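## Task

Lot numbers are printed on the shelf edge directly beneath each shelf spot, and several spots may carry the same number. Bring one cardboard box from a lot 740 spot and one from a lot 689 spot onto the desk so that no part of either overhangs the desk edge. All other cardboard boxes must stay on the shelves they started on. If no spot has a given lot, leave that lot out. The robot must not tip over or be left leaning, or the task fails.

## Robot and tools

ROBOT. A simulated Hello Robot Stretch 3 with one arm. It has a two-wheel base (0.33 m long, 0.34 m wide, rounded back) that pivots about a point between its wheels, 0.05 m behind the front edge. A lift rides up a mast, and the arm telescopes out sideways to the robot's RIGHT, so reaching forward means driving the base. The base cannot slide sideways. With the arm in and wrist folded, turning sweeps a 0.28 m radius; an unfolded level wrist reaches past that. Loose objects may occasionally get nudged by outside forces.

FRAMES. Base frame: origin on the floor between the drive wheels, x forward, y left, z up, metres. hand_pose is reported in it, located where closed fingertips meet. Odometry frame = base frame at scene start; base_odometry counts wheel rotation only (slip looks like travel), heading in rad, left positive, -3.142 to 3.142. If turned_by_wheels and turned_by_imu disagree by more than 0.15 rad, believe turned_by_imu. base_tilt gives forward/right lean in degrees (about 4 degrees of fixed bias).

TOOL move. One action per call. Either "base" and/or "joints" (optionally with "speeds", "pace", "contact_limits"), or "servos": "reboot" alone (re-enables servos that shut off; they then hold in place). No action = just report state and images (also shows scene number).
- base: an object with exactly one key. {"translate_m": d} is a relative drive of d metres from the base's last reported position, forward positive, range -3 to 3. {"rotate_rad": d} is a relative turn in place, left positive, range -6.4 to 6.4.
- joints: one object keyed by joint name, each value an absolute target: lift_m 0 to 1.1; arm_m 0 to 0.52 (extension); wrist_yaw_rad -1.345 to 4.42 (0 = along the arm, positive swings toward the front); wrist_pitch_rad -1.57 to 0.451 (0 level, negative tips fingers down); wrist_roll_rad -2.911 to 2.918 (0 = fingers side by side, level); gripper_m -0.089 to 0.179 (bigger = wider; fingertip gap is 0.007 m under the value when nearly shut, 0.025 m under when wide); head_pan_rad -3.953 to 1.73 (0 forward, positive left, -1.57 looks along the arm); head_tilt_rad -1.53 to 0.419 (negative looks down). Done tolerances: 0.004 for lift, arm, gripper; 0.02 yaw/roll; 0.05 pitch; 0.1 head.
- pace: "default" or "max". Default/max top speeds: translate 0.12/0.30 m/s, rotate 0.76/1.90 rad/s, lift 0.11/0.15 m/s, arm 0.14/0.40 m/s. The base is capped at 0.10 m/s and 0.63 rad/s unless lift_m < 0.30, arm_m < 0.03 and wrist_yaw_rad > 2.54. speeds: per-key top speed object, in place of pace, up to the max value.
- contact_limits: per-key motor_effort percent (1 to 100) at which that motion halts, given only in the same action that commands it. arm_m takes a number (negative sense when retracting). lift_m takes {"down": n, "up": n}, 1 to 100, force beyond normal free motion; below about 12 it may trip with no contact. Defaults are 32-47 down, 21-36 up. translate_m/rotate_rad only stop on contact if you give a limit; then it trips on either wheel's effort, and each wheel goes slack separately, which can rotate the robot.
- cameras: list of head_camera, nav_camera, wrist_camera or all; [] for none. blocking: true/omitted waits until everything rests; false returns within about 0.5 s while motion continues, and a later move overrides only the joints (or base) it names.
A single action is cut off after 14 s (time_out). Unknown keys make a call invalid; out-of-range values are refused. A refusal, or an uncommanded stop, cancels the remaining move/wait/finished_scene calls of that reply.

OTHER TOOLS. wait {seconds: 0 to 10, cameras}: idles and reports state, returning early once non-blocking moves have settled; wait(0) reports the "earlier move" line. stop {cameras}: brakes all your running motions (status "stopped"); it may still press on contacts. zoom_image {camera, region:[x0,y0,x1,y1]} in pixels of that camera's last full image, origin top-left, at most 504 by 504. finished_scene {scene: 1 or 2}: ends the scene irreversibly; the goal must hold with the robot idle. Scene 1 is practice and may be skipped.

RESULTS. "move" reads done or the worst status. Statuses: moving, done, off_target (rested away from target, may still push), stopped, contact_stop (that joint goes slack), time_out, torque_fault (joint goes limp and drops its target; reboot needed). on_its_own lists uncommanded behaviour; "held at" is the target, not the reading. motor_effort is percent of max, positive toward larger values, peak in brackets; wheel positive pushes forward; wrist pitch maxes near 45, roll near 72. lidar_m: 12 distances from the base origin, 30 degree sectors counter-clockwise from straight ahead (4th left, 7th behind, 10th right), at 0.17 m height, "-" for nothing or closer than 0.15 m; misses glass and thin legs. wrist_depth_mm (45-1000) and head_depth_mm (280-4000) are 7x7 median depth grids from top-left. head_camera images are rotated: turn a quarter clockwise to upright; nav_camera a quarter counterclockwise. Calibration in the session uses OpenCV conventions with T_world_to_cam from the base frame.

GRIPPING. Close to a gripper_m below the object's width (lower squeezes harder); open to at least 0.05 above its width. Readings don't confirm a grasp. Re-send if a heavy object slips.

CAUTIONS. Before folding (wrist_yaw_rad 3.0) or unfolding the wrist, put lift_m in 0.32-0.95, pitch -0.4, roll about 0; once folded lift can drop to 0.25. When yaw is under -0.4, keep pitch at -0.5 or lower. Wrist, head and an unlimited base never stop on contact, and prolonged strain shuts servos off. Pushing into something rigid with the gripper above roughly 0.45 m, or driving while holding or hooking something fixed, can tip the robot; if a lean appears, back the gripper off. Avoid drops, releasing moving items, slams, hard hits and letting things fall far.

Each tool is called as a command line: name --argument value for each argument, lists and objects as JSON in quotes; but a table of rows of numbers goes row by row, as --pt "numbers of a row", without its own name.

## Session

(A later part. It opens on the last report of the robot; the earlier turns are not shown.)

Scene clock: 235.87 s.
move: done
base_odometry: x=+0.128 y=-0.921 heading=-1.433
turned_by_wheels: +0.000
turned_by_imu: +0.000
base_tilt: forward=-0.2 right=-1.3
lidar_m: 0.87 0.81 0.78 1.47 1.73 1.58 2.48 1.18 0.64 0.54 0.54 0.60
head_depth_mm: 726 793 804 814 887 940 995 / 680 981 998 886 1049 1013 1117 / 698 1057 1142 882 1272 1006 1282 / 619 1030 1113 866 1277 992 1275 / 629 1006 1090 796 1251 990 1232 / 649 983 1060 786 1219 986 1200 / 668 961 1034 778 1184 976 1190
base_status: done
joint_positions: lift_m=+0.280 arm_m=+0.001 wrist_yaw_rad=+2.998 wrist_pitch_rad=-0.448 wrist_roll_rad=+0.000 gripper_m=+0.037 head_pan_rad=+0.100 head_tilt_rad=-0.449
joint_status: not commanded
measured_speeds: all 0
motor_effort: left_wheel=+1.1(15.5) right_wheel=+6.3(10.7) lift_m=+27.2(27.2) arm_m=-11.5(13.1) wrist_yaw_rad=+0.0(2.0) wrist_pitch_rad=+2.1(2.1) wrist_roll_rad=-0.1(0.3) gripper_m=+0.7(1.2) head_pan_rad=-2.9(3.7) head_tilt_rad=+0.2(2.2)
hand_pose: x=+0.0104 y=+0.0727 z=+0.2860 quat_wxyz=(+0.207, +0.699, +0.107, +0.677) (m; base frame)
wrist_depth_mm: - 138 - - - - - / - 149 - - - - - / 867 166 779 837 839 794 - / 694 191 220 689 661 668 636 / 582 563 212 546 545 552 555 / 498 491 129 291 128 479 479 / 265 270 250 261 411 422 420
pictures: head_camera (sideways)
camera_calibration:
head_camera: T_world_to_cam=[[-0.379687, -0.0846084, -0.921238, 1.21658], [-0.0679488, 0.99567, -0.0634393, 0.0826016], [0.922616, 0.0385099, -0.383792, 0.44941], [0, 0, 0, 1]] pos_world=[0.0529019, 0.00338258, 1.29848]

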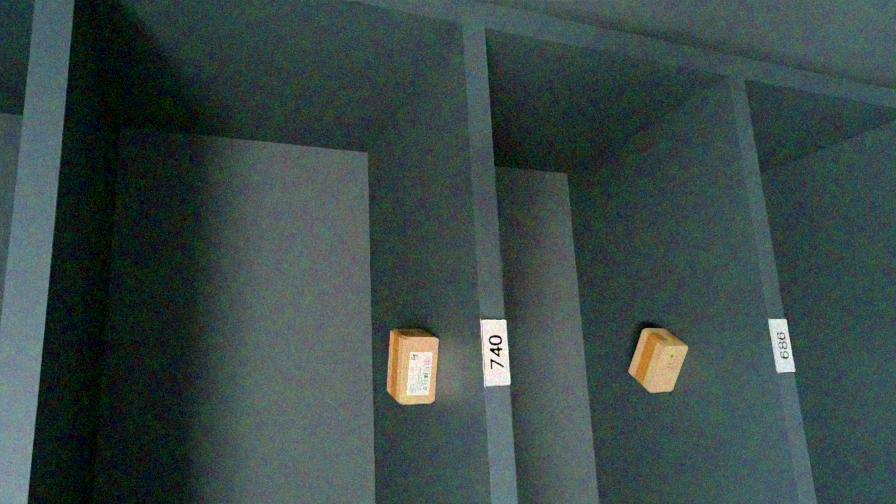

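zoom_image --camera "head_camera" --region '[620, 300, 820, 410]'

zoom_image --camera "head_camera" --region '[370, 310, 520, 420]'

Scaled by 2.520 from the camera's 896x504 image, which has a finer 1280x720 frame.

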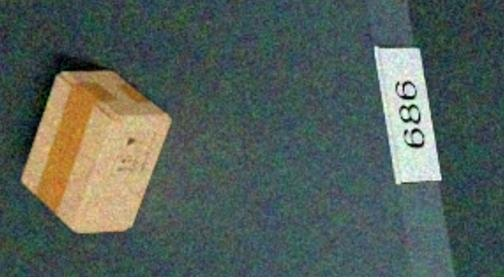

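Scaled by 3.360 from the camera's 896x504 image, which has a finer 1280x720 frame.

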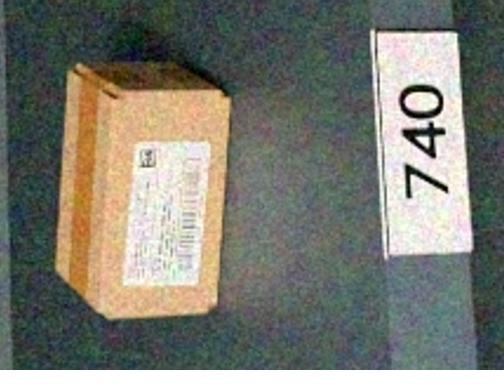

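move --base '{"rotate_rad": 1.82}' --joints '{"lift_m": 0.6, "head_pan_rad": -1.57, "head_tilt_rad": -0.45}' --cameras '["head_camera", "nav_camera"]'

Scene clock: 256.57 s.
move: done
base_odometry: x=+0.128 y=-0.921 heading=+0.386
turned_by_wheels: +1.820
turned_by_imu: +1.790
base_tilt: forward=-0.5 right=-1.2
lidar_m: 1.73 1.58 1.73 3.55 0.83 0.57 0.54 0.55 0.71 1.14 0.78 1.47
head_depth_mm: 660 1021 1055 836 1059 982 1056 / 677 1041 1118 828 1276 1009 1256 / 695 1026 1109 816 1270 1002 1244 / 615 1014 1099 805 1259 994 1236 / 627 1005 1085 796 1247 994 1234 / 647 997 1075 786 1238 985 1230 / 664 994 1060 777 1227 980 1225
base_status: done
joint_positions: lift_m=+0.600 arm_m=+0.001 wrist_yaw_rad=+2.998 wrist_pitch_rad=-0.448 wrist_roll_rad=+0.000 gripper_m=+0.037 head_pan_rad=-1.571 head_tilt_rad=-0.449
joint_status: all done
measured_speeds: all 0
motor_effort: left_wheel=-8.4(12.0) right_wheel=+8.4(12.4) lift_m=+28.9(33.2) arm_m=-13.3(13.8) wrist_yaw_rad=-0.5(2.1) wrist_pitch_rad=+2.1(2.2) wrist_roll_rad=+0.0(0.3) gripper_m=+0.6(0.9) head_pan_rad=+3.5(5.8) head_tilt_rad=-2.7(6.0)
hand_pose: x=+0.0104 y=+0.0727 z=+0.6059 quat_wxyz=(+0.207, +0.699, +0.107, +0.677) (m; base frame)
wrist_depth_mm: - 138 - - - - - / - 150 - - - - - / - 165 - - - - - / - 191 221 - - - - / - 974 212 968 957 - 978 / - 883 129 847 129 848 835 / 761 764 278 755 732 767 738
pictures: head_camera (sideways), nav_camera (sideways)
camera_calibration:
head_camera: T_world_to_cam=[[-0.0463781, 0.386236, -0.921233, 1.21452], [0.997489, -0.0315066, -0.0634265, 0.0761538], [-0.0535226, -0.921862, -0.383805, 0.455426], [0, 0, 0, 1]] pos_world=[0.00474018, -0.0468529, 1.29848]
nav_camera: T_world_to_cam=[[0.0171366, -0.410527, 0.911687, -1.14348], [-0.9998, -0.0164263, 0.0113961, 0.0413905], [0.0102972, -0.9117, -0.410727, 0.487669], [0, 0, 0, 1]] pos_world=[0.0559559, -0.0241407, 1.24232]

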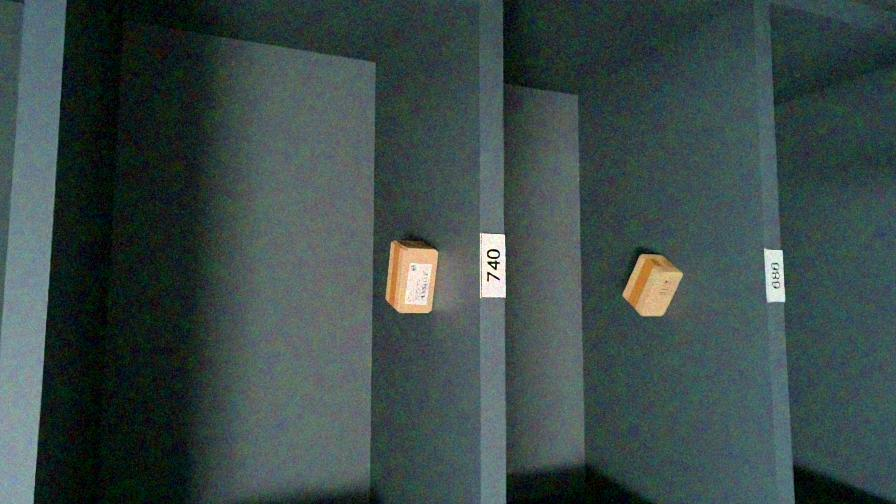

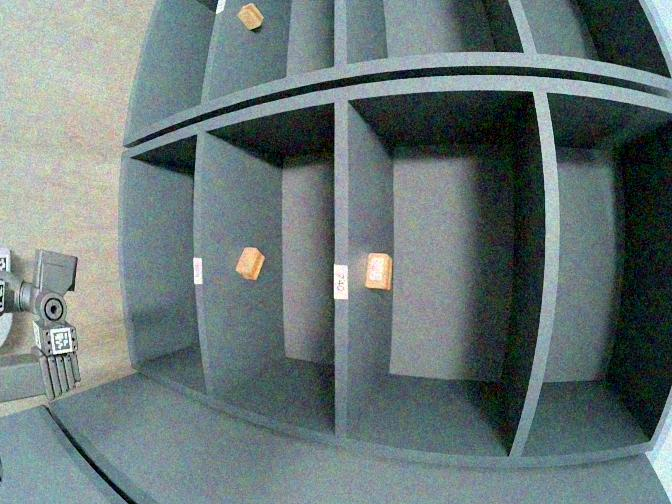

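move --base '{"rotate_rad": 0.06}' --joints '{"lift_m": 0.88}'

move --joints '{"wrist_yaw_rad": 0.0, "wrist_pitch_rad": -0.4}'

move --joints '{"wrist_pitch_rad": 0.0, "gripper_m": 0.179, "lift_m": 0.92}' --cameras '["wrist_camera", "head_camera"]'

Scene clock: 319.00 s.
move: done
base_odometry: x=+0.128 y=-0.921 heading=+0.446
turned_by_wheels: +0.060
turned_by_imu: +0.059
base_tilt: forward=-0.4 right=-1.2
lidar_m: 1.73 1.58 2.43 2.26 0.78 0.56 0.54 0.55 0.75 1.14 0.78 1.47
head_depth_mm: 665 1020 1090 837 1191 1011 1114 / 682 1017 1096 823 1266 1012 1247 / 694 1015 1098 816 1263 999 1242 / 615 1012 1092 805 1255 995 1240 / 629 1005 1086 795 1253 993 1227 / 649 1006 1082 845 1246 987 1236 / 669 998 1066 834 1181 982 1161
base_status: done
joint_positions: lift_m=+0.880 arm_m=+0.001 wrist_yaw_rad=+2.998 wrist_pitch_rad=-0.448 wrist_roll_rad=+0.000 gripper_m=+0.037 head_pan_rad=-1.570 head_tilt_rad=-0.450
joint_status: all done
measured_speeds: all 0
motor_effort: left_wheel=-8.9(12.2) right_wheel=+8.8(13.0) lift_m=+28.8(33.9) arm_m=-11.6(13.0) wrist_yaw_rad=+0.6(1.6) wrist_pitch_rad=+2.1(2.2) wrist_roll_rad=+0.0(0.3) gripper_m=+0.5(1.0) head_pan_rad=+3.7(4.2) head_tilt_rad=-4.0(4.9)
hand_pose: x=+0.0104 y=+0.0727 z=+0.8859 quat_wxyz=(+0.207, +0.699, +0.107, +0.677) (m; base frame)
wrist_depth_mm: - 138 - - - - - / - 149 - - - - - / - 164 - - - - - / - 187 221 - - - - / - - 212 - - - - / - - 129 - 129 - - / - - 277 - - - -
pictures: none

Scene clock: 321.50 s.
move: done
base_odometry: x=+0.128 y=-0.921 heading=+0.446
turned_by_wheels: +0.000
turned_by_imu: +0.000
base_tilt: forward=-0.3 right=-1.3
lidar_m: 1.73 1.58 2.43 2.26 0.78 0.56 0.54 0.56 0.75 1.14 0.78 1.47
head_depth_mm: 664 1025 1092 837 1188 1018 1112 / 680 1022 1103 825 1276 1012 1250 / 694 1019 1097 815 1258 1005 1216 / 613 1014 1091 805 1266 996 447 / 631 1009 1085 793 1262 989 1205 / 648 1008 1086 845 1244 985 1223 / 668 995 1068 834 1186 977 1161
base_status: not commanded
joint_positions: lift_m=+0.880 arm_m=+0.001 wrist_yaw_rad=+0.003 wrist_pitch_rad=-0.421 wrist_roll_rad=+0.000 gripper_m=+0.037 head_pan_rad=-1.570 head_tilt_rad=-0.450
joint_status: all done
measured_speeds: all 0
motor_effort: left_wheel=-8.4(9.3) right_wheel=+8.9(9.5) lift_m=+23.5(29.0) arm_m=-11.1(12.3) wrist_yaw_rad=-3.2(7.5) wrist_pitch_rad=+3.5(5.9) wrist_roll_rad=+0.0(0.3) gripper_m=+0.7(1.0) head_pan_rad=+2.7(3.9) head_tilt_rad=-3.3(4.7)
hand_pose: x=-0.0208 y=-0.3696 z=+0.8920 quat_wxyz=(+0.692, +0.149, -0.691, -0.147) (m; base frame)
wrist_depth_mm: - - - - - 792 - / - - - - - 865 - / - - - - - 932 - / - - - 769 - 776 - / - - - 149 152 - 605 / - - 126 - 129 - 674 / - - 127 - - 819 -
pictures: none

Scene clock: 323.43 s.
move: done
base_odometry: x=+0.128 y=-0.921 heading=+0.446
turned_by_wheels: +0.000
turned_by_imu: +0.000
base_tilt: forward=-0.2 right=-1.2
lidar_m: 1.72 1.58 2.43 2.26 0.78 0.56 0.54 0.56 0.75 1.14 0.78 1.47
head_depth_mm: 665 1020 1093 836 1195 1015 - / 680 1021 1104 826 1270 947 908 / 693 1012 1094 814 1275 1084 - / 614 1012 1098 803 1263 1043 - / 629 1009 1087 795 1257 961 1207 / 649 1008 1080 845 1247 951 1231 / 670 998 1074 833 1186 981 1161
base_status: not commanded
joint_positions: lift_m=+0.920 arm_m=+0.001 wrist_yaw_rad=+0.003 wrist_pitch_rad=-0.024 wrist_roll_rad=+0.000 gripper_m=+0.179 head_pan_rad=-1.570 head_tilt_rad=-0.450
joint_status: all done
measured_speeds: all 0
motor_effort: left_wheel=-8.8(9.2) right_wheel=+9.0(9.4) lift_m=+24.3(32.9) arm_m=-10.2(11.9) wrist_yaw_rad=-3.9(4.7) wrist_pitch_rad=+3.9(5.5) wrist_roll_rad=-0.1(0.3) gripper_m=+0.6(83.7) head_pan_rad=+3.3(3.5) head_tilt_rad=-3.9(5.1)
hand_pose: x=-0.0207 y=-0.4011 z=+1.0286 quat_wxyz=(+0.707, +0.010, -0.707, -0.008) (m; base frame)
wrist_depth_mm: - - - - - - - / - - - - - 828 - / - - - - - - - / - - - - - - - / - 143 - - - - - / - 126 - - - 940 - / - - - 739 - - 105
pictures: head_camera (sideways), wrist_camera
camera_calibration:
head_camera: T_world_to_cam=[[-0.046664, 0.386797, -0.920984, 1.21423], [0.997508, -0.0307975, -0.0634757, 0.0761503], [-0.0529162, -0.921651, -0.384396, 0.456208], [0, 0, 0, 1]] pos_world=[0.00484104, -0.04685, 1.29848]
wrist_camera: T_world_to_cam=[[-0.998846, -0.0471217, -0.0092715, -0.0234004], [-0.00150581, 0.223689, -0.974659, 1.12474], [0.0480016, -0.973521, -0.223502, 0.00647464], [0, 0, 0, 1]] pos_world=[-0.0219905, -0.246392, 1.09747]

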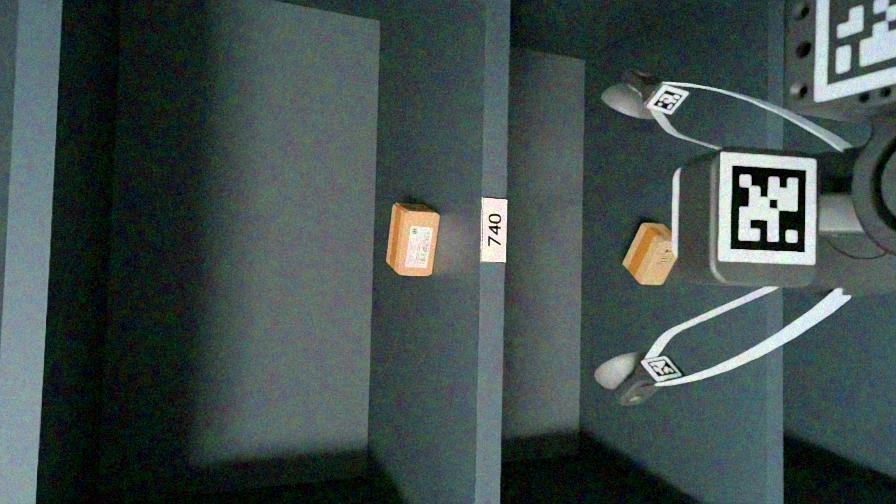

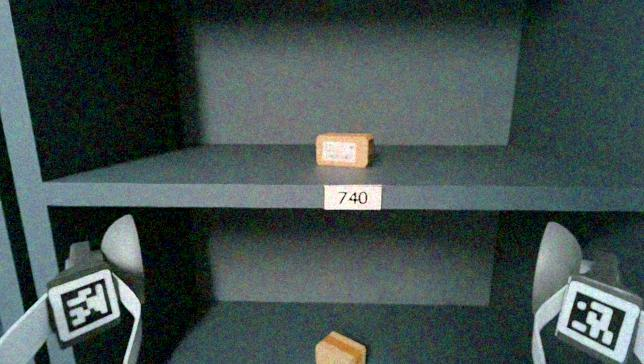

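move --joints '{"arm_m": 0.38, "lift_m": 0.917}' --contact_limits '{"arm_m": 30}' --cameras '["wrist_camera", "head_camera"]'

Scene clock: 345.30 s.
move: done
base_odometry: x=+0.128 y=-0.921 heading=+0.446
turned_by_wheels: +0.000
turned_by_imu: +0.000
base_tilt: forward=-0.4 right=-1.2
lidar_m: 1.73 1.58 2.43 2.26 0.78 0.56 0.54 0.55 0.75 1.14 0.78 1.47
head_depth_mm: 666 1024 1097 836 310 - 1193 / 684 1017 1105 451 347 1004 1245 / 693 1015 1095 495 1218 1004 1243 / 616 1008 1091 581 1212 1001 1239 / 630 1013 1088 790 1248 988 1232 / 651 1004 1085 844 1244 986 1226 / 670 994 1065 832 1180 979 1163
base_status: not commanded
joint_positions: lift_m=+0.917 arm_m=+0.380 wrist_yaw_rad=+0.003 wrist_pitch_rad=-0.023 wrist_roll_rad=+0.000 gripper_m=+0.179 head_pan_rad=-1.570 head_tilt_rad=-0.450
joint_status: all done
measured_speeds: all 0
motor_effort: left_wheel=-8.5(9.0) right_wheel=+8.4(9.4) lift_m=+26.5(28.3) arm_m=+14.2(15.8) wrist_yaw_rad=-2.2(4.5) wrist_pitch_rad=+3.8(3.9) wrist_roll_rad=-0.1(0.3) gripper_m=+0.6(1.1) head_pan_rad=+2.7(3.2) head_tilt_rad=-3.0(4.7)
contact_limits: arm_m 30 (drawing in: default 32, maximum 55; extending or still: default 41, maximum 69)
hand_pose: x=-0.0207 y=-0.7806 z=+1.0258 quat_wxyz=(+0.707, +0.009, -0.707, -0.007) (m; base frame)
wrist_depth_mm: 483 - - - - - - / 502 - - - - - - / 523 - - - - - - / - - - 228 209 - - / - 142 - 226 209 - - / - 126 - - - - - / - - - - - - 105
pictures: head_camera (sideways), wrist_camera
camera_calibration:
head_camera: T_world_to_cam=[[-0.046664, 0.386797, -0.920984, 1.21423], [0.997508, -0.0307975, -0.0634757, 0.0761503], [-0.0529162, -0.921651, -0.384396, 0.456208], [0, 0, 0, 1]] pos_world=[0.00484104, -0.04685, 1.29848]
wrist_camera: T_world_to_cam=[[-0.998851, -0.0470327, -0.00920663, -0.0413158], [-0.0015049, 0.222789, -0.974865, 1.20642], [0.0479017, -0.973731, -0.222604, -0.364546], [0, 0, 0, 1]] pos_world=[-0.0219904, -0.625691, 1.09457]

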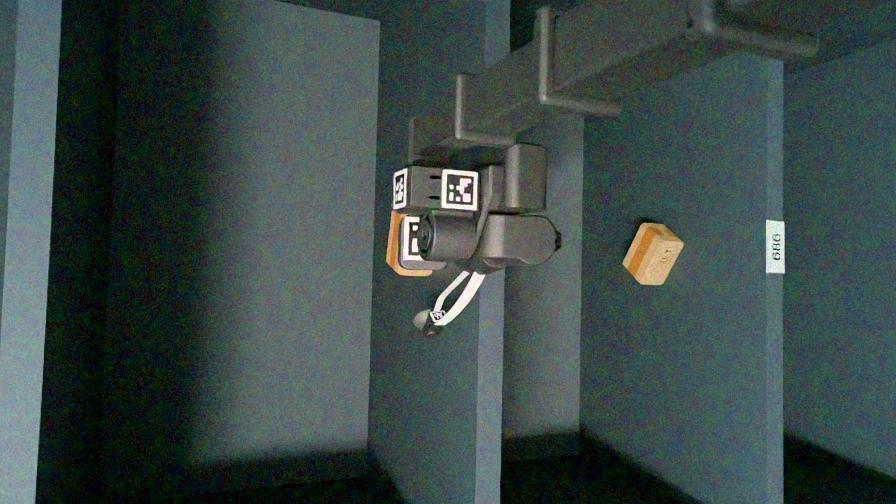

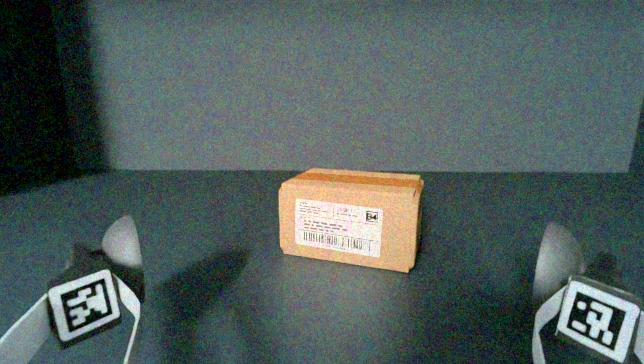

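move --joints '{"arm_m": 0.472}' --contact_limits '{"arm_m": 30}' --cameras '["wrist_camera"]'

Scene clock: 361.33 s.
move: contact_stop
base_odometry: x=+0.128 y=-0.921 heading=+0.446
turned_by_wheels: +0.000
turned_by_imu: +0.006
base_tilt: forward=-0.7 right=-1.8
lidar_m: 1.73 1.57 1.73 2.21 0.77 0.56 0.54 0.56 0.75 1.14 0.78 1.47
head_depth_mm: 729 1029 1099 858 310 - 1201 / 743 1027 1106 470 351 1014 1259 / 645 1025 1103 568 1272 1015 1253 / 659 1022 1104 604 1271 1014 1247 / 676 1023 1098 818 1266 1004 1242 / 695 1020 1100 812 1264 993 1243 / 709 1003 1077 806 1173 995 1174
base_status: not commanded
joint_positions: lift_m=+0.917 arm_m=+0.468 wrist_yaw_rad=+0.006 wrist_pitch_rad=-0.103 wrist_roll_rad=+0.001 gripper_m=+0.179 head_pan_rad=-1.570 head_tilt_rad=-0.450
joint_status: arm_m contact_stop (moved +0.088 of +0.092)
measured_speeds: translate_m=+0.000 rotate_rad=+0.000 lift_m=+0.000 arm_m=-0.003 wrist_yaw_rad=+0.000 wrist_pitch_rad=+0.024 wrist_roll_rad=+0.000 head_pan_rad=+0.000 head_tilt_rad=+0.000
on_its_own: arm_m is slack since a contact_stop (your +0.472 is given up); wrist_pitch_rad is at rest, and its effort (+18.3) is outside its rest range (-8 to +12)
motor_effort: left_wheel=-1.4(9.0) right_wheel=+5.4(9.6) lift_m=+29.8(31.2) arm_m=+1.5(32.2) wrist_yaw_rad=-7.2(10.2) wrist_pitch_rad=+18.3(21.9) wrist_roll_rad=-0.3(0.5) gripper_m=+0.6(1.0) head_pan_rad=+1.9(2.4) head_tilt_rad=-2.6(3.9)
contact_limits: arm_m 30 (drawing in: default 32, maximum 55; extending or still: default 41, maximum 69)
hand_pose: x=-0.0199 y=-0.8650 z=+1.0055 quat_wxyz=(+0.706, +0.039, -0.706, -0.034) (m; base frame)
wrist_depth_mm: - - - - - - - / - - - - - - - / 453 - - - - - - / - - - 173 157 - - / - 142 - 146 133 - - / - 125 - 153 139 - - / - - - - 141 - 105
pictures: wrist_camera
camera_calibration:
wrist_camera: T_world_to_cam=[[-0.998692, -0.0493259, -0.0134739, -0.0423477], [-0.00193223, 0.299724, -0.954024, 1.25109], [0.0510966, -0.95275, -0.299427, -0.355804], [0, 0, 0, 1]] pos_world=[-0.0216945, -0.716063, 1.08646]

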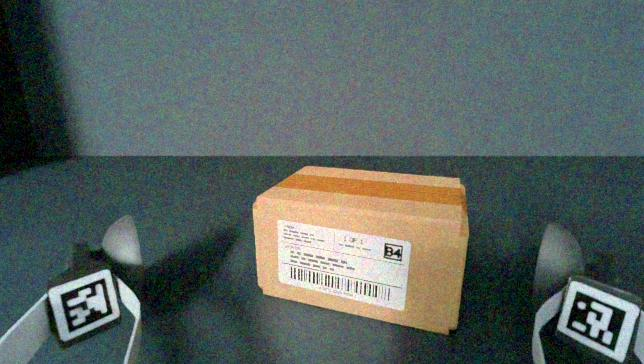

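move --joints '{"arm_m": 0.36}'

move --joints '{"wrist_pitch_rad": -0.38, "lift_m": 0.995}' --cameras '["wrist_camera"]'

Scene clock: 386.33 s.
move: done
base_odometry: x=+0.128 y=-0.921 heading=+0.446
turned_by_wheels: +0.000
turned_by_imu: -0.007
base_tilt: forward=-0.4 right=-1.2
lidar_m: 1.73 1.57 2.44 2.27 0.78 0.56 0.54 0.55 0.75 1.14 0.78 1.47
head_depth_mm: 666 1024 1094 833 314 - 1223 / 683 1016 1100 452 353 979 1250 / 695 1015 1098 480 1168 1002 1242 / 615 1011 1094 564 1208 999 1236 / 632 1011 1087 742 1255 992 1235 / 651 1005 1085 844 1243 984 1231 / 671 1001 1065 835 1184 981 1163
base_status: not commanded
joint_positions: lift_m=+0.917 arm_m=+0.360 wrist_yaw_rad=+0.002 wrist_pitch_rad=-0.023 wrist_roll_rad=+0.001 gripper_m=+0.179 head_pan_rad=-1.570 head_tilt_rad=-0.450
joint_status: all done
measured_speeds: all 0
motor_effort: left_wheel=-1.5(1.8) right_wheel=+3.7(5.6) lift_m=+28.3(30.4) arm_m=-9.6(15.4) wrist_yaw_rad=-1.8(7.0) wrist_pitch_rad=+3.6(14.1) wrist_roll_rad=-0.2(0.6) gripper_m=+0.5(0.9) head_pan_rad=+1.1(1.9) head_tilt_rad=-1.6(2.7)
hand_pose: x=-0.0208 y=-0.7606 z=+1.0258 quat_wxyz=(+0.707, +0.009, -0.707, -0.007) (m; base frame)
wrist_depth_mm: 504 - - - - - - / 521 - - - - - - / 548 - - - - - 524 / - - - 241 232 - - / - 142 - 244 230 - - / - 126 - - - - - / - - - - - - 105
pictures: none

Scene clock: 387.87 s.
move: done
base_odometry: x=+0.128 y=-0.921 heading=+0.446
turned_by_wheels: +0.000
turned_by_imu: +0.000
base_tilt: forward=-0.3 right=-1.1
lidar_m: 1.73 1.58 2.43 2.26 0.78 0.56 0.54 0.55 0.75 1.14 0.78 1.47
head_depth_mm: 668 1023 1089 - 1196 1016 1163 / 682 1016 1058 723 1275 1008 1248 / 692 1014 482 450 1270 1005 1247 / 615 1013 1067 531 1266 996 1234 / 631 1007 1088 744 1256 989 1236 / 650 1004 1080 841 1244 983 1230 / 670 997 1066 833 1181 982 1163
base_status: not commanded
joint_positions: lift_m=+0.995 arm_m=+0.360 wrist_yaw_rad=+0.002 wrist_pitch_rad=-0.392 wrist_roll_rad=+0.000 gripper_m=+0.179 head_pan_rad=-1.570 head_tilt_rad=-0.450
joint_status: all done
measured_speeds: all 0
motor_effort: left_wheel=-1.1(1.6) right_wheel=+4.0(4.9) lift_m=+29.3(32.9) arm_m=+9.1(9.6) wrist_yaw_rad=-2.6(3.4) wrist_pitch_rad=+1.8(29.1) wrist_roll_rad=-0.1(0.5) gripper_m=+0.8(1.2) head_pan_rad=+0.3(1.7) head_tilt_rad=-1.4(2.7)
hand_pose: x=-0.0210 y=-0.7325 z=+1.0135 quat_wxyz=(+0.694, +0.139, -0.693, -0.137) (m; base frame)
wrist_depth_mm: 503 - - - - - - / - - - 251 - - - / - - - 245 233 - - / - - - - - - - / - 142 - - - - - / - 126 - - - - - / - - - - - - 105
pictures: wrist_camera
camera_calibration:
wrist_camera: T_world_to_cam=[[-0.998903, -0.0397277, -0.0247894, -0.0183132], [-0.00169578, 0.55972, -0.82868, 1.28235], [0.0467967, -0.827729, -0.559173, 0.127578], [0, 0, 0, 1]] pos_world=[-0.0220888, -0.612886, 1.13355]

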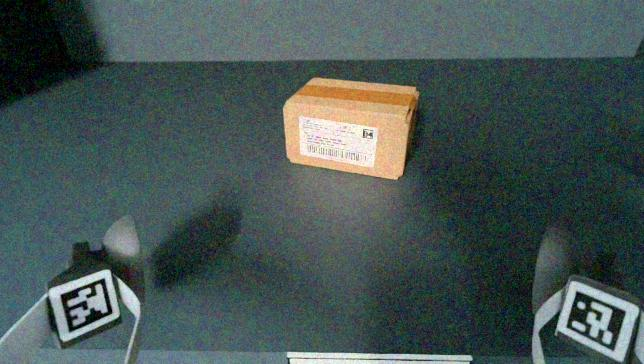

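move --joints '{"arm_m": 0.44, "lift_m": 1.005}' --contact_limits '{"arm_m": 25}' --cameras '["wrist_camera"]'

move --joints '{"arm_m": 0.50}' --contact_limits '{"arm_m": 25}' --cameras '["wrist_camera","head_camera"]'

Scene clock: 405.07 s.
move: done
base_odometry: x=+0.128 y=-0.921 heading=+0.446
turned_by_wheels: +0.000
turned_by_imu: +0.000
base_tilt: forward=-0.4 right=-1.2
lidar_m: 1.73 1.58 2.43 2.27 0.78 0.56 0.54 0.55 0.75 1.14 0.78 1.47
head_depth_mm: 668 1022 1074 - 1194 1017 1171 / 682 1019 422 732 1266 1008 1254 / 692 1014 519 729 1271 1001 1243 / 615 1008 1053 716 1264 997 1234 / 631 1008 1083 767 1254 991 1233 / 650 1004 1081 844 1245 982 1227 / 671 1004 1066 832 1184 978 1162
base_status: not commanded
joint_positions: lift_m=+1.005 arm_m=+0.440 wrist_yaw_rad=+0.002 wrist_pitch_rad=-0.393 wrist_roll_rad=+0.000 gripper_m=+0.179 head_pan_rad=-1.570 head_tilt_rad=-0.450
joint_status: all done
measured_speeds: all 0
motor_effort: left_wheel=-1.4(1.8) right_wheel=+4.7(4.9) lift_m=+30.0(33.7) arm_m=+14.1(15.6) wrist_yaw_rad=-3.4(3.9) wrist_pitch_rad=+2.0(2.1) wrist_roll_rad=-0.2(0.3) gripper_m=+0.7(1.1) head_pan_rad=+0.5(1.3) head_tilt_rad=-0.8(2.2)
contact_limits: arm_m 25 (drawing in: default 32, maximum 55; extending or still: default 41, maximum 69)
hand_pose: x=-0.0210 y=-0.8125 z=+1.0233 quat_wxyz=(+0.694, +0.139, -0.693, -0.138) (m; base frame)
wrist_depth_mm: - - - - - - - / - - - - - - - / - - - 215 - - - / - - - 186 178 - - / - 142 - 194 177 - - / - 126 - - - - - / - - - - - - 105
pictures: wrist_camera
camera_calibration:
wrist_camera: T_world_to_cam=[[-0.998903, -0.0397077, -0.024824, -0.0211966], [-0.0016962, 0.560433, -0.828198, 1.33534], [0.046798, -0.827248, -0.559885, 0.0679601], [0, 0, 0, 1]] pos_world=[-0.0220888, -0.692987, 1.14345]

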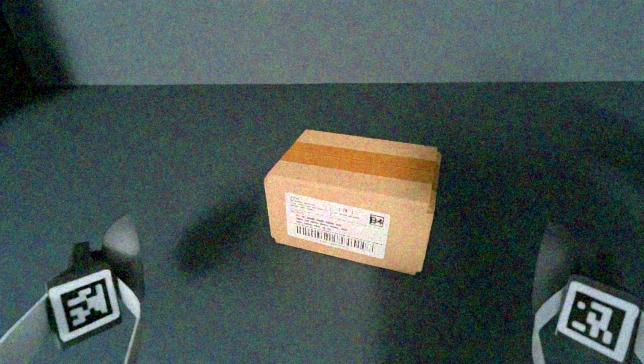

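Scene clock: 406.67 s.
move: done
base_odometry: x=+0.128 y=-0.921 heading=+0.446
turned_by_wheels: +0.000
turned_by_imu: +0.000
base_tilt: forward=-0.4 right=-1.3
lidar_m: 1.72 1.58 2.44 2.27 0.78 0.56 0.54 0.55 0.75 1.14 0.78 1.47
head_depth_mm: 667 1018 1079 - 1195 1015 1163 / 682 1017 452 730 1271 1011 1256 / 695 1016 569 762 1270 1001 1246 / 615 1011 1055 726 1261 1002 1236 / 631 1009 1089 794 1249 988 1236 / 650 1007 1083 843 1240 988 1226 / 670 997 1066 832 1179 979 1160
base_status: not commanded
joint_positions: lift_m=+1.005 arm_m=+0.500 wrist_yaw_rad=+0.002 wrist_pitch_rad=-0.393 wrist_roll_rad=+0.000 gripper_m=+0.179 head_pan_rad=-1.570 head_tilt_rad=-0.450
joint_status: all done
measured_speeds: all 0
motor_effort: left_wheel=-1.3(1.8) right_wheel=+3.8(4.8) lift_m=+28.4(29.9) arm_m=+13.9(15.4) wrist_yaw_rad=-2.1(4.0) wrist_pitch_rad=+1.9(2.1) wrist_roll_rad=-0.1(0.3) gripper_m=+0.7(1.4) head_pan_rad=+0.1(1.1) head_tilt_rad=-0.8(2.1)
contact_limits: arm_m 25 (drawing in: default 32, maximum 55; extending or still: default 41, maximum 69)
hand_pose: x=-0.0210 y=-0.8724 z=+1.0233 quat_wxyz=(+0.694, +0.139, -0.693, -0.138) (m; base frame)
wrist_depth_mm: - - - - - - - / - - - - - - - / - - - - - - - / - - - 171 - - - / - 142 - 147 146 - - / - 126 139 129 123 - - / - - - 144 127 - 105
pictures: head_camera (sideways), wrist_camera
camera_calibration:
head_camera: T_world_to_cam=[[-0.0466603, 0.386881, -0.920948, 1.21419], [0.997508, -0.0307917, -0.0634745, 0.0761489], [-0.0529146, -0.921615, -0.38448, 0.45632], [0, 0, 0, 1]] pos_world=[0.00484106, -0.0468497, 1.29848]
wrist_camera: T_world_to_cam=[[-0.998903, -0.0397077, -0.024824, -0.0235791], [-0.0016962, 0.560433, -0.828198, 1.36896], [0.046798, -0.827248, -0.559885, 0.0183253], [0, 0, 0, 1]] pos_world=[-0.0220888, -0.752987, 1.14345]

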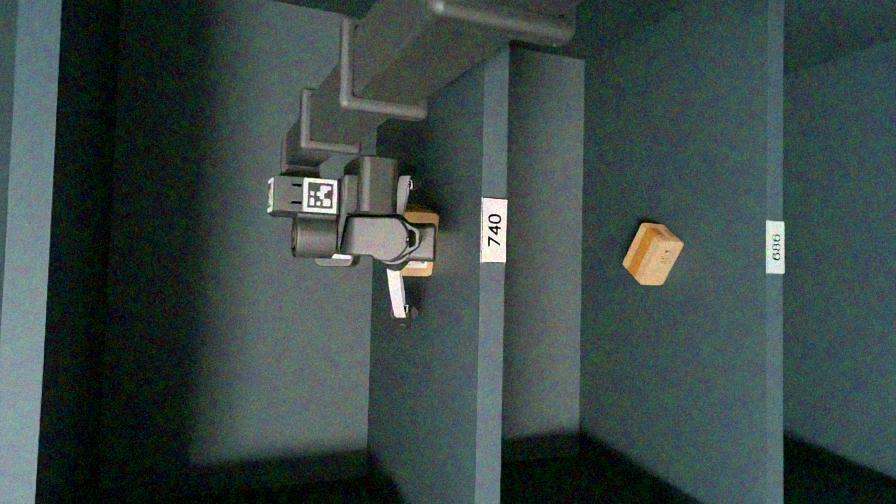

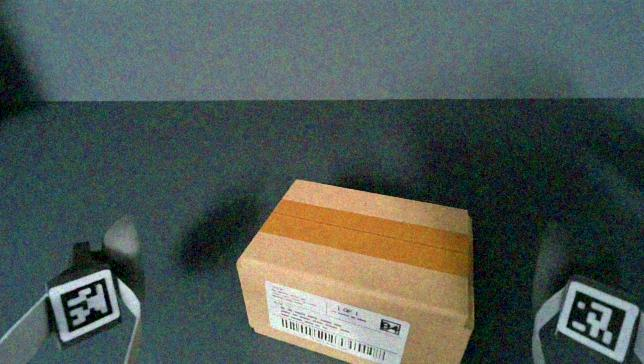

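move --joints '{"gripper_m": 0.06}' --cameras '["wrist_camera"]'

Scene clock: 426.60 s.
move: done
base_odometry: x=+0.128 y=-0.921 heading=+0.446
turned_by_wheels: +0.000
turned_by_imu: +0.000
base_tilt: forward=-0.2 right=-1.3
lidar_m: 1.73 1.58 2.44 2.26 0.78 0.56 0.54 0.55 0.75 1.14 0.78 1.47
head_depth_mm: 668 1022 1077 - 1190 1015 1170 / 683 1018 452 733 1272 1009 1249 / 692 1014 570 763 1263 1006 1241 / 614 1009 1054 725 1264 995 1230 / 631 1012 1089 796 1254 990 1233 / 651 1006 1081 840 1246 980 1227 / 672 1000 1066 832 1186 981 1163
base_status: not commanded
joint_positions: lift_m=+1.005 arm_m=+0.500 wrist_yaw_rad=+0.000 wrist_pitch_rad=-0.393 wrist_roll_rad=+0.000 gripper_m=+0.061 head_pan_rad=-1.570 head_tilt_rad=-0.450
joint_status: all done
measured_speeds: all 0
motor_effort: left_wheel=-1.1(1.9) right_wheel=+4.6(5.2) lift_m=+24.6(26.3) arm_m=+13.4(14.1) wrist_yaw_rad=-0.4(4.0) wrist_pitch_rad=+1.9(2.0) wrist_roll_rad=+0.0(0.3) gripper_m=-14.3(86.9) head_pan_rad=-0.2(0.7) head_tilt_rad=-0.9(1.5)
contact_limits: arm_m 25 (drawing in: default 32, maximum 55; extending or still: default 41, maximum 69)
hand_pose: x=-0.0214 y=-0.8725 z=+1.0233 quat_wxyz=(+0.694, +0.138, -0.693, -0.138) (m; base frame)
wrist_depth_mm: - - - - - - - / - - - - - - - / - - - - - - - / - - - 170 - - - / - - 147 147 146 - - / - - 136 130 124 - - / - - - 143 127 - -
pictures: wrist_camera
camera_calibration:
wrist_camera: T_world_to_cam=[[-0.998982, -0.0376835, -0.024798, -0.0222845], [-0.000581888, 0.560431, -0.828201, 1.36899], [0.0451071, -0.827343, -0.559883, 0.0182216], [0, 0, 0, 1]] pos_world=[-0.0222871, -0.752988, 1.14345]

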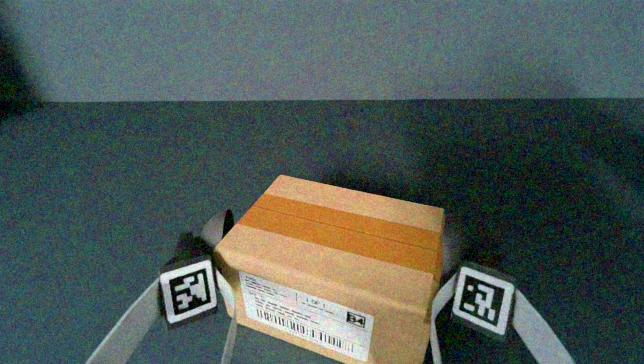

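move --joints '{"gripper_m": 0.03}' --cameras '["wrist_camera"]'

move --joints '{"lift_m": 1.04}' --speeds '{"lift_m": 0.05}' --cameras '["wrist_camera", "head_camera"]'

Scene clock: 436.70 s.
move: done
base_odometry: x=+0.128 y=-0.921 heading=+0.446
turned_by_wheels: +0.000
turned_by_imu: +0.000
base_tilt: forward=-0.3 right=-1.1
lidar_m: 1.73 1.58 2.43 2.27 0.78 0.56 0.54 0.55 0.75 1.14 0.78 1.47
head_depth_mm: 667 1023 1075 - 1199 1021 1162 / 683 1022 451 730 1272 1004 1248 / 693 1016 569 762 1268 1000 1245 / 616 1011 1058 726 1264 999 1241 / 632 1012 1086 795 1252 988 1228 / 650 1001 1083 842 1249 984 1226 / 671 996 1067 833 1179 979 1157
base_status: not commanded
joint_positions: lift_m=+1.005 arm_m=+0.500 wrist_yaw_rad=+0.000 wrist_pitch_rad=-0.393 wrist_roll_rad=+0.000 gripper_m=+0.031 head_pan_rad=-1.570 head_tilt_rad=-0.450
joint_status: all done
measured_speeds: all 0
motor_effort: left_wheel=-1.3(1.7) right_wheel=+4.7(4.8) lift_m=+22.8(23.9) arm_m=+12.6(13.2) wrist_yaw_rad=-1.1(1.6) wrist_pitch_rad=+1.9(2.1) wrist_roll_rad=+0.0(0.3) gripper_m=-24.1(97.4) head_pan_rad=-0.1(0.9) head_tilt_rad=+0.3(1.0)
contact_limits: arm_m 25 (drawing in: default 32, maximum 55; extending or still: default 41, maximum 69)
hand_pose: x=-0.0215 y=-0.8725 z=+1.0234 quat_wxyz=(+0.694, +0.138, -0.693, -0.138) (m; base frame)
wrist_depth_mm: - - - - - - - / - - - - - - - / - - - - - - - / - - - 171 - - - / - - 147 147 146 - - / - - 136 128 126 122 - / - - - 142 126 - -
pictures: wrist_camera
camera_calibration:
wrist_camera: T_world_to_cam=[[-0.998987, -0.0375495, -0.0248147, -0.0221621], [-0.000480615, 0.560205, -0.828354, 1.36908], [0.0450056, -0.827502, -0.559656, 0.0178959], [0, 0, 0, 1]] pos_world=[-0.022287, -0.752988, 1.14355]

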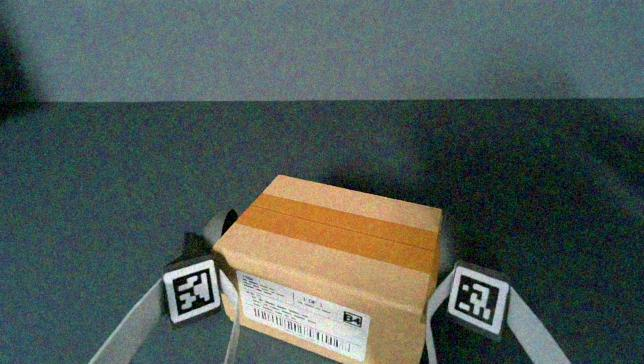

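Scene clock: 437.93 s.
move: done
base_odometry: x=+0.128 y=-0.921 heading=+0.446
turned_by_wheels: +0.000
turned_by_imu: +0.000
base_tilt: forward=-0.4 right=-1.2
lidar_m: 1.73 1.58 2.43 2.26 0.78 0.56 0.54 0.56 0.75 1.14 0.78 1.47
head_depth_mm: 666 1023 320 774 1190 1014 1164 / 683 1017 409 826 1279 1011 1253 / 691 1002 556 812 1266 1003 1239 / 617 1010 589 754 1256 997 1235 / 633 1004 1083 794 1252 991 1240 / 650 1004 1080 841 1243 989 1230 / 669 999 1068 835 1184 981 1163
base_status: not commanded
joint_positions: lift_m=+1.040 arm_m=+0.500 wrist_yaw_rad=+0.000 wrist_pitch_rad=-0.402 wrist_roll_rad=+0.000 gripper_m=+0.034 head_pan_rad=-1.570 head_tilt_rad=-0.450
joint_status: all done
measured_speeds: all 0
motor_effort: left_wheel=-1.3(1.7) right_wheel=+4.0(4.9) lift_m=+31.2(33.2) arm_m=+12.4(13.2) wrist_yaw_rad=-0.9(2.0) wrist_pitch_rad=+3.6(3.8) wrist_roll_rad=-0.1(0.3) gripper_m=-9.8(24.4) head_pan_rad=-0.3(0.9) head_tilt_rad=-0.3(0.9)
contact_limits: arm_m 25 (drawing in: default 32, maximum 55; extending or still: default 41, maximum 69)
hand_pose: x=-0.0215 y=-0.8714 z=+1.0564 quat_wxyz=(+0.693, +0.141, -0.693, -0.141) (m; base frame)
wrist_depth_mm: - - - - - - - / - - - - - - - / - - - - - - - / - - - 173 - - - / - - 148 147 147 - - / - - 136 129 127 - - / - - 130 142 125 110 -
pictures: head_camera (sideways), wrist_camera
camera_calibration:
head_camera: T_world_to_cam=[[-0.0466603, 0.386881, -0.920948, 1.21419], [0.997508, -0.0307917, -0.0634745, 0.0761489], [-0.0529146, -0.921615, -0.38448, 0.45632], [0, 0, 0, 1]] pos_world=[0.00484106, -0.0468497, 1.29848]
wrist_camera: T_world_to_cam=[[-0.998987, -0.0373278, -0.0251495, -0.0207536], [-0.000481416, 0.567588, -0.823313, 1.39682], [0.045007, -0.822466, -0.567031, 0.0494782], [0, 0, 0, 1]] pos_world=[-0.022287, -0.752899, 1.17755]

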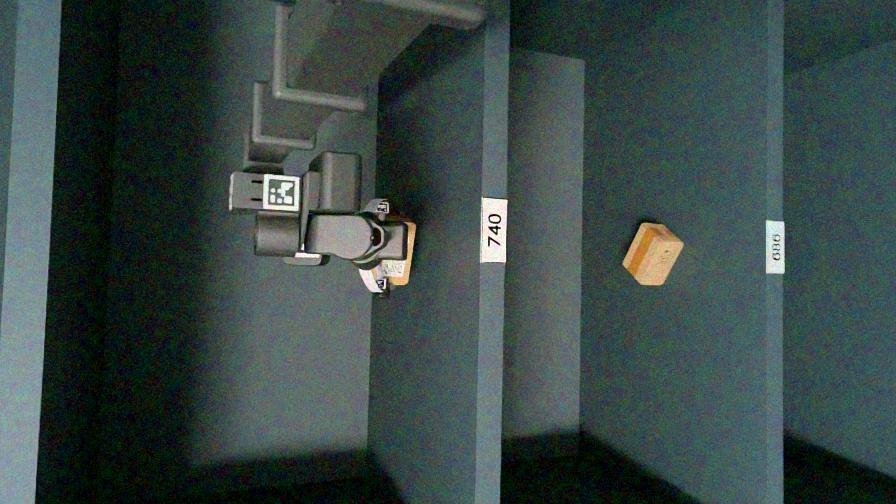

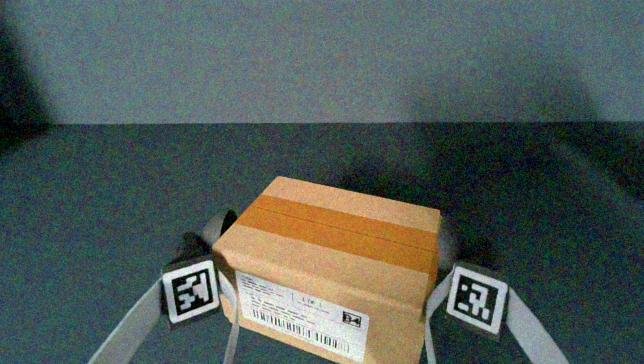

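move --joints '{"arm_m": 0.05}' --speeds '{"arm_m": 0.12}' --cameras '["wrist_camera"]'

move --joints '{"head_pan_rad": 1.1, "head_tilt_rad": -0.3, "lift_m": 0.95, "arm_m": 0.0}' --cameras '["head_camera", "nav_camera"]'

Scene clock: 457.30 s.
move: done
base_odometry: x=+0.128 y=-0.921 heading=+0.446
turned_by_wheels: +0.000
turned_by_imu: +0.000
base_tilt: forward=-0.4 right=-1.2
lidar_m: 1.73 1.58 2.43 2.26 0.78 0.56 0.54 0.55 0.75 1.14 0.78 1.47
head_depth_mm: 665 1023 1086 - - - 1160 / 680 1015 1084 - - - 1260 / 695 1015 1096 - - - 1206 / 615 1011 1088 937 413 962 1238 / 629 1007 1092 797 1204 985 1231 / 649 1003 1085 842 1240 987 1229 / 667 993 1067 834 1182 980 1166
base_status: not commanded
joint_positions: lift_m=+1.040 arm_m=+0.050 wrist_yaw_rad=+0.000 wrist_pitch_rad=-0.402 wrist_roll_rad=+0.000 gripper_m=+0.034 head_pan_rad=-1.570 head_tilt_rad=-0.450
joint_status: all done
measured_speeds: all 0
motor_effort: left_wheel=-1.1(1.8) right_wheel=+4.3(4.9) lift_m=+25.2(31.2) arm_m=-13.8(15.3) wrist_yaw_rad=-0.9(2.1) wrist_pitch_rad=+3.6(3.8) wrist_roll_rad=-0.1(0.4) gripper_m=-9.9(10.7) head_pan_rad=-1.2(1.5) head_tilt_rad=+1.0(1.3)
hand_pose: x=-0.0215 y=-0.4213 z=+1.0563 quat_wxyz=(+0.693, +0.141, -0.693, -0.141) (m; base frame)
wrist_depth_mm: - - - - - - - / - - - - - - - / - - - - - - - / - - - 181 - 974 - / - - 148 147 147 824 - / - - 136 129 127 723 - / - 98 - 141 128 122 658
pictures: wrist_camera
camera_calibration:
wrist_camera: T_world_to_cam=[[-0.998987, -0.0373186, -0.0251629, -0.00394006], [-0.000481403, 0.567885, -0.823108, 1.14117], [0.0450069, -0.822261, -0.567328, 0.419943], [0, 0, 0, 1]] pos_world=[-0.022287, -0.302899, 1.17745]

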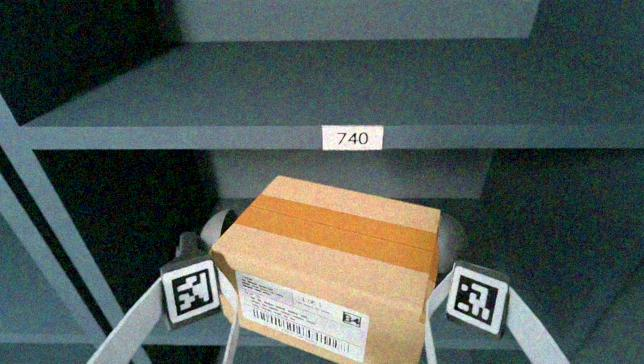

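Scene clock: 460.03 s.
move: done
base_odometry: x=+0.128 y=-0.921 heading=+0.446
turned_by_wheels: +0.000
turned_by_imu: +0.000
base_tilt: forward=-0.3 right=-1.1
lidar_m: 1.73 1.58 2.43 2.27 0.78 0.56 0.54 0.55 0.75 1.14 0.78 1.48
head_depth_mm: 2065 2094 2155 2115 1547 2057 1510 / 2350 2376 2473 2357 1762 1949 1561 / 2661 2777 2881 2423 2724 2016 1538 / 2990 3358 3430 3294 2615 1997 1540 / 3130 3438 3649 3838 2873 1985 1525 / 3150 3295 3469 3609 2840 1967 1530 / 2999 3194 3338 3443 2830 1974 1519
base_status: not commanded
joint_positions: lift_m=+0.950 arm_m=+0.001 wrist_yaw_rad=+0.000 wrist_pitch_rad=-0.403 wrist_roll_rad=+0.000 gripper_m=+0.034 head_pan_rad=+1.108 head_tilt_rad=-0.299
joint_status: all done
measured_speeds: translate_m=+0.000 rotate_rad=+0.000 lift_m=+0.000 arm_m=+0.000 wrist_yaw_rad=+0.000 wrist_pitch_rad=+0.000 wrist_roll_rad=+0.000 head_pan_rad=-0.024 head_tilt_rad=+0.000
motor_effort: left_wheel=-1.6(1.8) right_wheel=+4.4(5.2) lift_m=+26.1(26.8) arm_m=-11.7(15.4) wrist_yaw_rad=-0.8(2.6) wrist_pitch_rad=+3.8(3.8) wrist_roll_rad=-0.2(0.4) gripper_m=-10.1(10.7) head_pan_rad=-2.6(5.7) head_tilt_rad=+4.9(9.5)
hand_pose: x=-0.0215 y=-0.3718 z=+0.9661 quat_wxyz=(+0.693, +0.142, -0.693, -0.142) (m; base frame)
wrist_depth_mm: - - - - - - - / - - - - - - - / - - - - - 943 - / - - - - - 952 - / - - 148 147 146 729 - / - - 136 128 128 124 666 / - 124 - 142 128 119 -
pictures: head_camera (sideways), nav_camera (sideways)
camera_calibration:
head_camera: T_world_to_cam=[[-0.0676099, -0.239261, -0.968599, 1.27653], [-0.874357, 0.481807, -0.0579831, 0.0804745], [0.48055, 0.842981, -0.241774, 0.26732], [0, 0, 0, 1]] pos_world=[0.0282089, 0.0413055, 1.30574]
nav_camera: T_world_to_cam=[[0.105126, 0.248937, 0.962798, -1.21077], [0.901064, -0.433469, 0.0136907, 0.0268299], [0.420751, 0.866103, -0.269877, 0.301959], [0, 0, 0, 1]] pos_world=[-0.0239419, 0.0515077, 1.24685]

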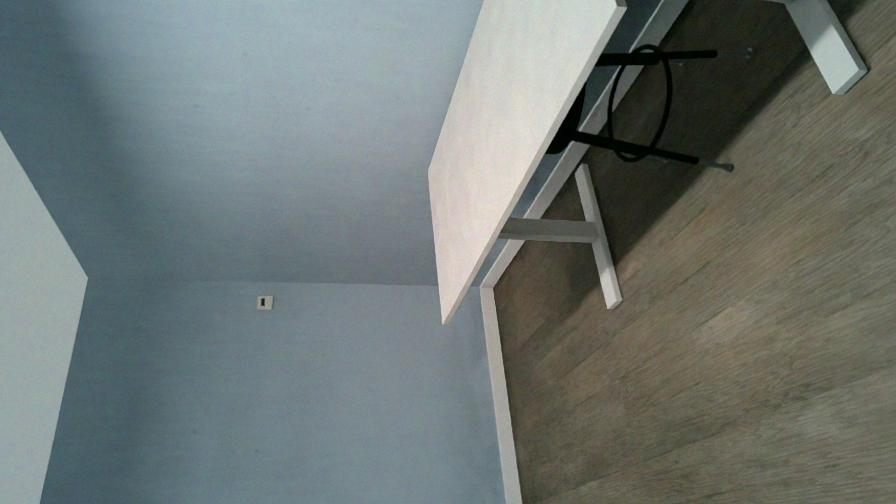

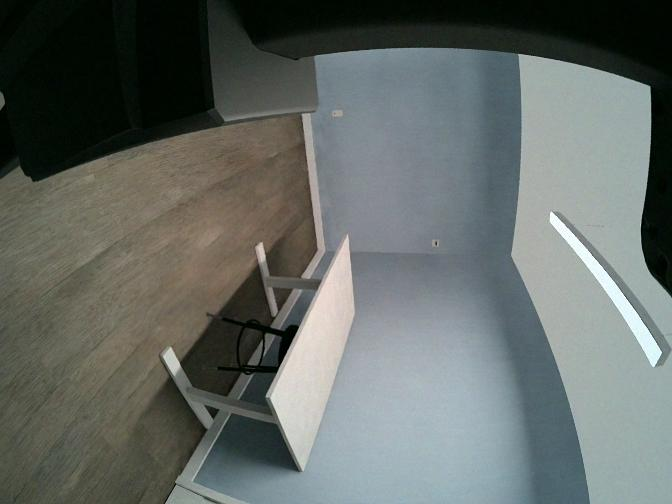

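move --base '{"rotate_rad": 1.33}'

move --base '{"translate_m": 1.38}' --joints '{"head_pan_rad": -0.9, "head_tilt_rad": -0.45}' --cameras '["head_camera", "nav_camera", "wrist_camera"]'

Scene clock: 491.87 s.
move: done
base_odometry: x=+0.128 y=-0.921 heading=+1.776
turned_by_wheels: +1.330
turned_by_imu: +1.308
base_tilt: forward=-0.2 right=-1.1
lidar_m: 3.42 1.10 0.62 0.54 0.54 0.62 0.93 0.78 0.79 1.47 1.73 1.58
head_depth_mm: 873 941 1013 1114 1217 1348 1460 / 770 819 873 945 1023 1109 1223 / 688 726 771 823 883 956 1026 / 619 651 687 725 774 826 881 / 564 591 620 653 690 730 779 / 519 542 565 592 624 657 692 / 480 499 520 540 567 595 625
base_status: done
joint_positions: lift_m=+0.950 arm_m=+0.001 wrist_yaw_rad=+0.000 wrist_pitch_rad=-0.403 wrist_roll_rad=+0.000 gripper_m=+0.034 head_pan_rad=+1.100 head_tilt_rad=-0.299
joint_status: not commanded
measured_speeds: all 0
motor_effort: left_wheel=-8.5(12.2) right_wheel=+8.3(12.8) lift_m=+31.3(31.6) arm_m=-11.3(11.6) wrist_yaw_rad=-0.4(2.2) wrist_pitch_rad=+3.7(3.9) wrist_roll_rad=-0.1(0.4) gripper_m=-10.1(10.6) head_pan_rad=-3.2(3.6) head_tilt_rad=+1.7(4.1)
hand_pose: x=-0.0215 y=-0.3718 z=+0.9661 quat_wxyz=(+0.693, +0.142, -0.693, -0.142) (m; base frame)
wrist_depth_mm: - - - - - - - / - - - - - - - / - - - - - - - / - - - - - 954 - / - - 147 147 146 - - / - 124 136 129 127 - - / - - - 142 128 - -
pictures: none

Scene clock: 506.70 s.
move: time_out
base_odometry: x=-0.152 y=+0.426 heading=+1.775
turned_by_wheels: +0.000
turned_by_imu: +0.000
base_tilt: forward=-0.2 right=-1.2
lidar_m: 2.27 2.27 1.05 0.90 0.90 1.04 1.80 2.00 1.60 0.97 0.73 1.21
head_depth_mm: 1113 1183 1261 1332 1030 771 1305 / 1152 1230 1307 1379 1022 770 1329 / 1199 1277 1366 1427 1013 793 1317 / 1247 1334 1430 1493 1002 847 1351 / 1299 1390 1502 1475 996 1517 1341 / 1349 1448 1581 1451 987 1514 1335 / 1421 1525 1665 1720 981 1545 1321
base_status: translate_m time_out (by the wheels' count: +1.3762 of +1.3800)
joint_positions: lift_m=+0.950 arm_m=+0.001 wrist_yaw_rad=+0.000 wrist_pitch_rad=-0.403 wrist_roll_rad=+0.000 gripper_m=+0.034 head_pan_rad=-0.900 head_tilt_rad=-0.450
joint_status: all done
measured_speeds: all 0
motor_effort: left_wheel=+0.0(8.9) right_wheel=+0.6(13.8) lift_m=+27.2(31.5) arm_m=-0.8(14.4) wrist_yaw_rad=-1.4(2.6) wrist_pitch_rad=+3.7(3.9) wrist_roll_rad=-0.1(0.5) gripper_m=-10.3(10.9) head_pan_rad=+3.7(5.4) head_tilt_rad=-3.7(6.7)
hand_pose: x=-0.0215 y=-0.3718 z=+0.9661 quat_wxyz=(+0.693, +0.142, -0.693, -0.142) (m; base frame)
wrist_depth_mm: - - - - - - - / - - - - - - - / - - - - - - - / - - - 172 - - - / - - 148 147 147 - - / - - 136 129 128 - - / - - - 141 128 - -
pictures: head_camera (sideways), nav_camera (sideways), wrist_camera
camera_calibration:
head_camera: T_world_to_cam=[[-0.276706, 0.274229, -0.920995, 1.21567], [0.801064, 0.595206, -0.0634487, 0.0773112], [0.530783, -0.755333, -0.384372, 0.452551], [0, 0, 0, 1]] pos_world=[0.0342462, -0.0375629, 1.29848]
nav_camera: T_world_to_cam=[[0.268868, -0.311396, 0.911451, -1.14471], [-0.773077, -0.63421, 0.0113726, 0.0400681], [0.57451, -0.707679, -0.411252, 0.484922], [0, 0, 0, 1]] pos_world=[0.0601599, 0.0121225, 1.24232]
wrist_camera: T_world_to_cam=[[-0.998986, -0.0373, -0.0251968, -0.00431963], [-0.000477941, 0.568526, -0.822665, 1.03872], [0.0450104, -0.82182, -0.567967, 0.41031], [0, 0, 0, 1]] pos_world=[-0.022287, -0.2535, 1.08745]

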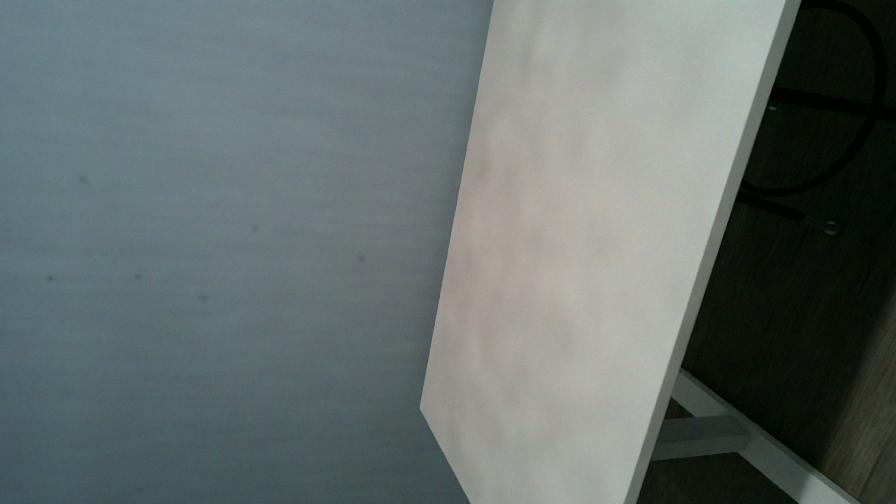

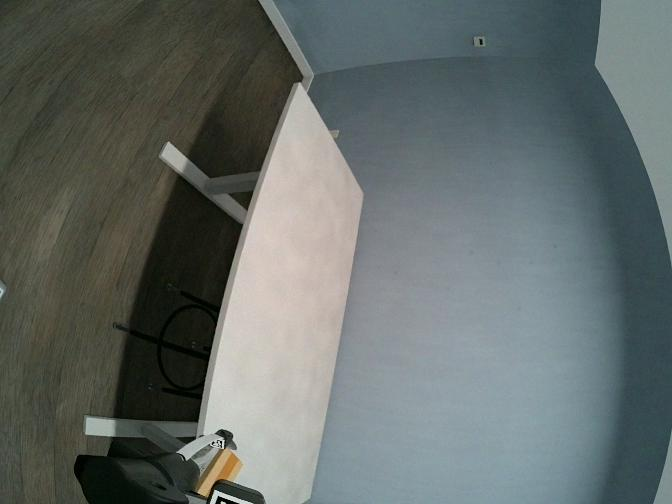

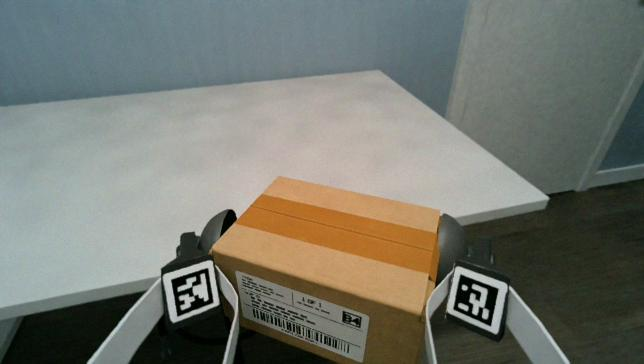

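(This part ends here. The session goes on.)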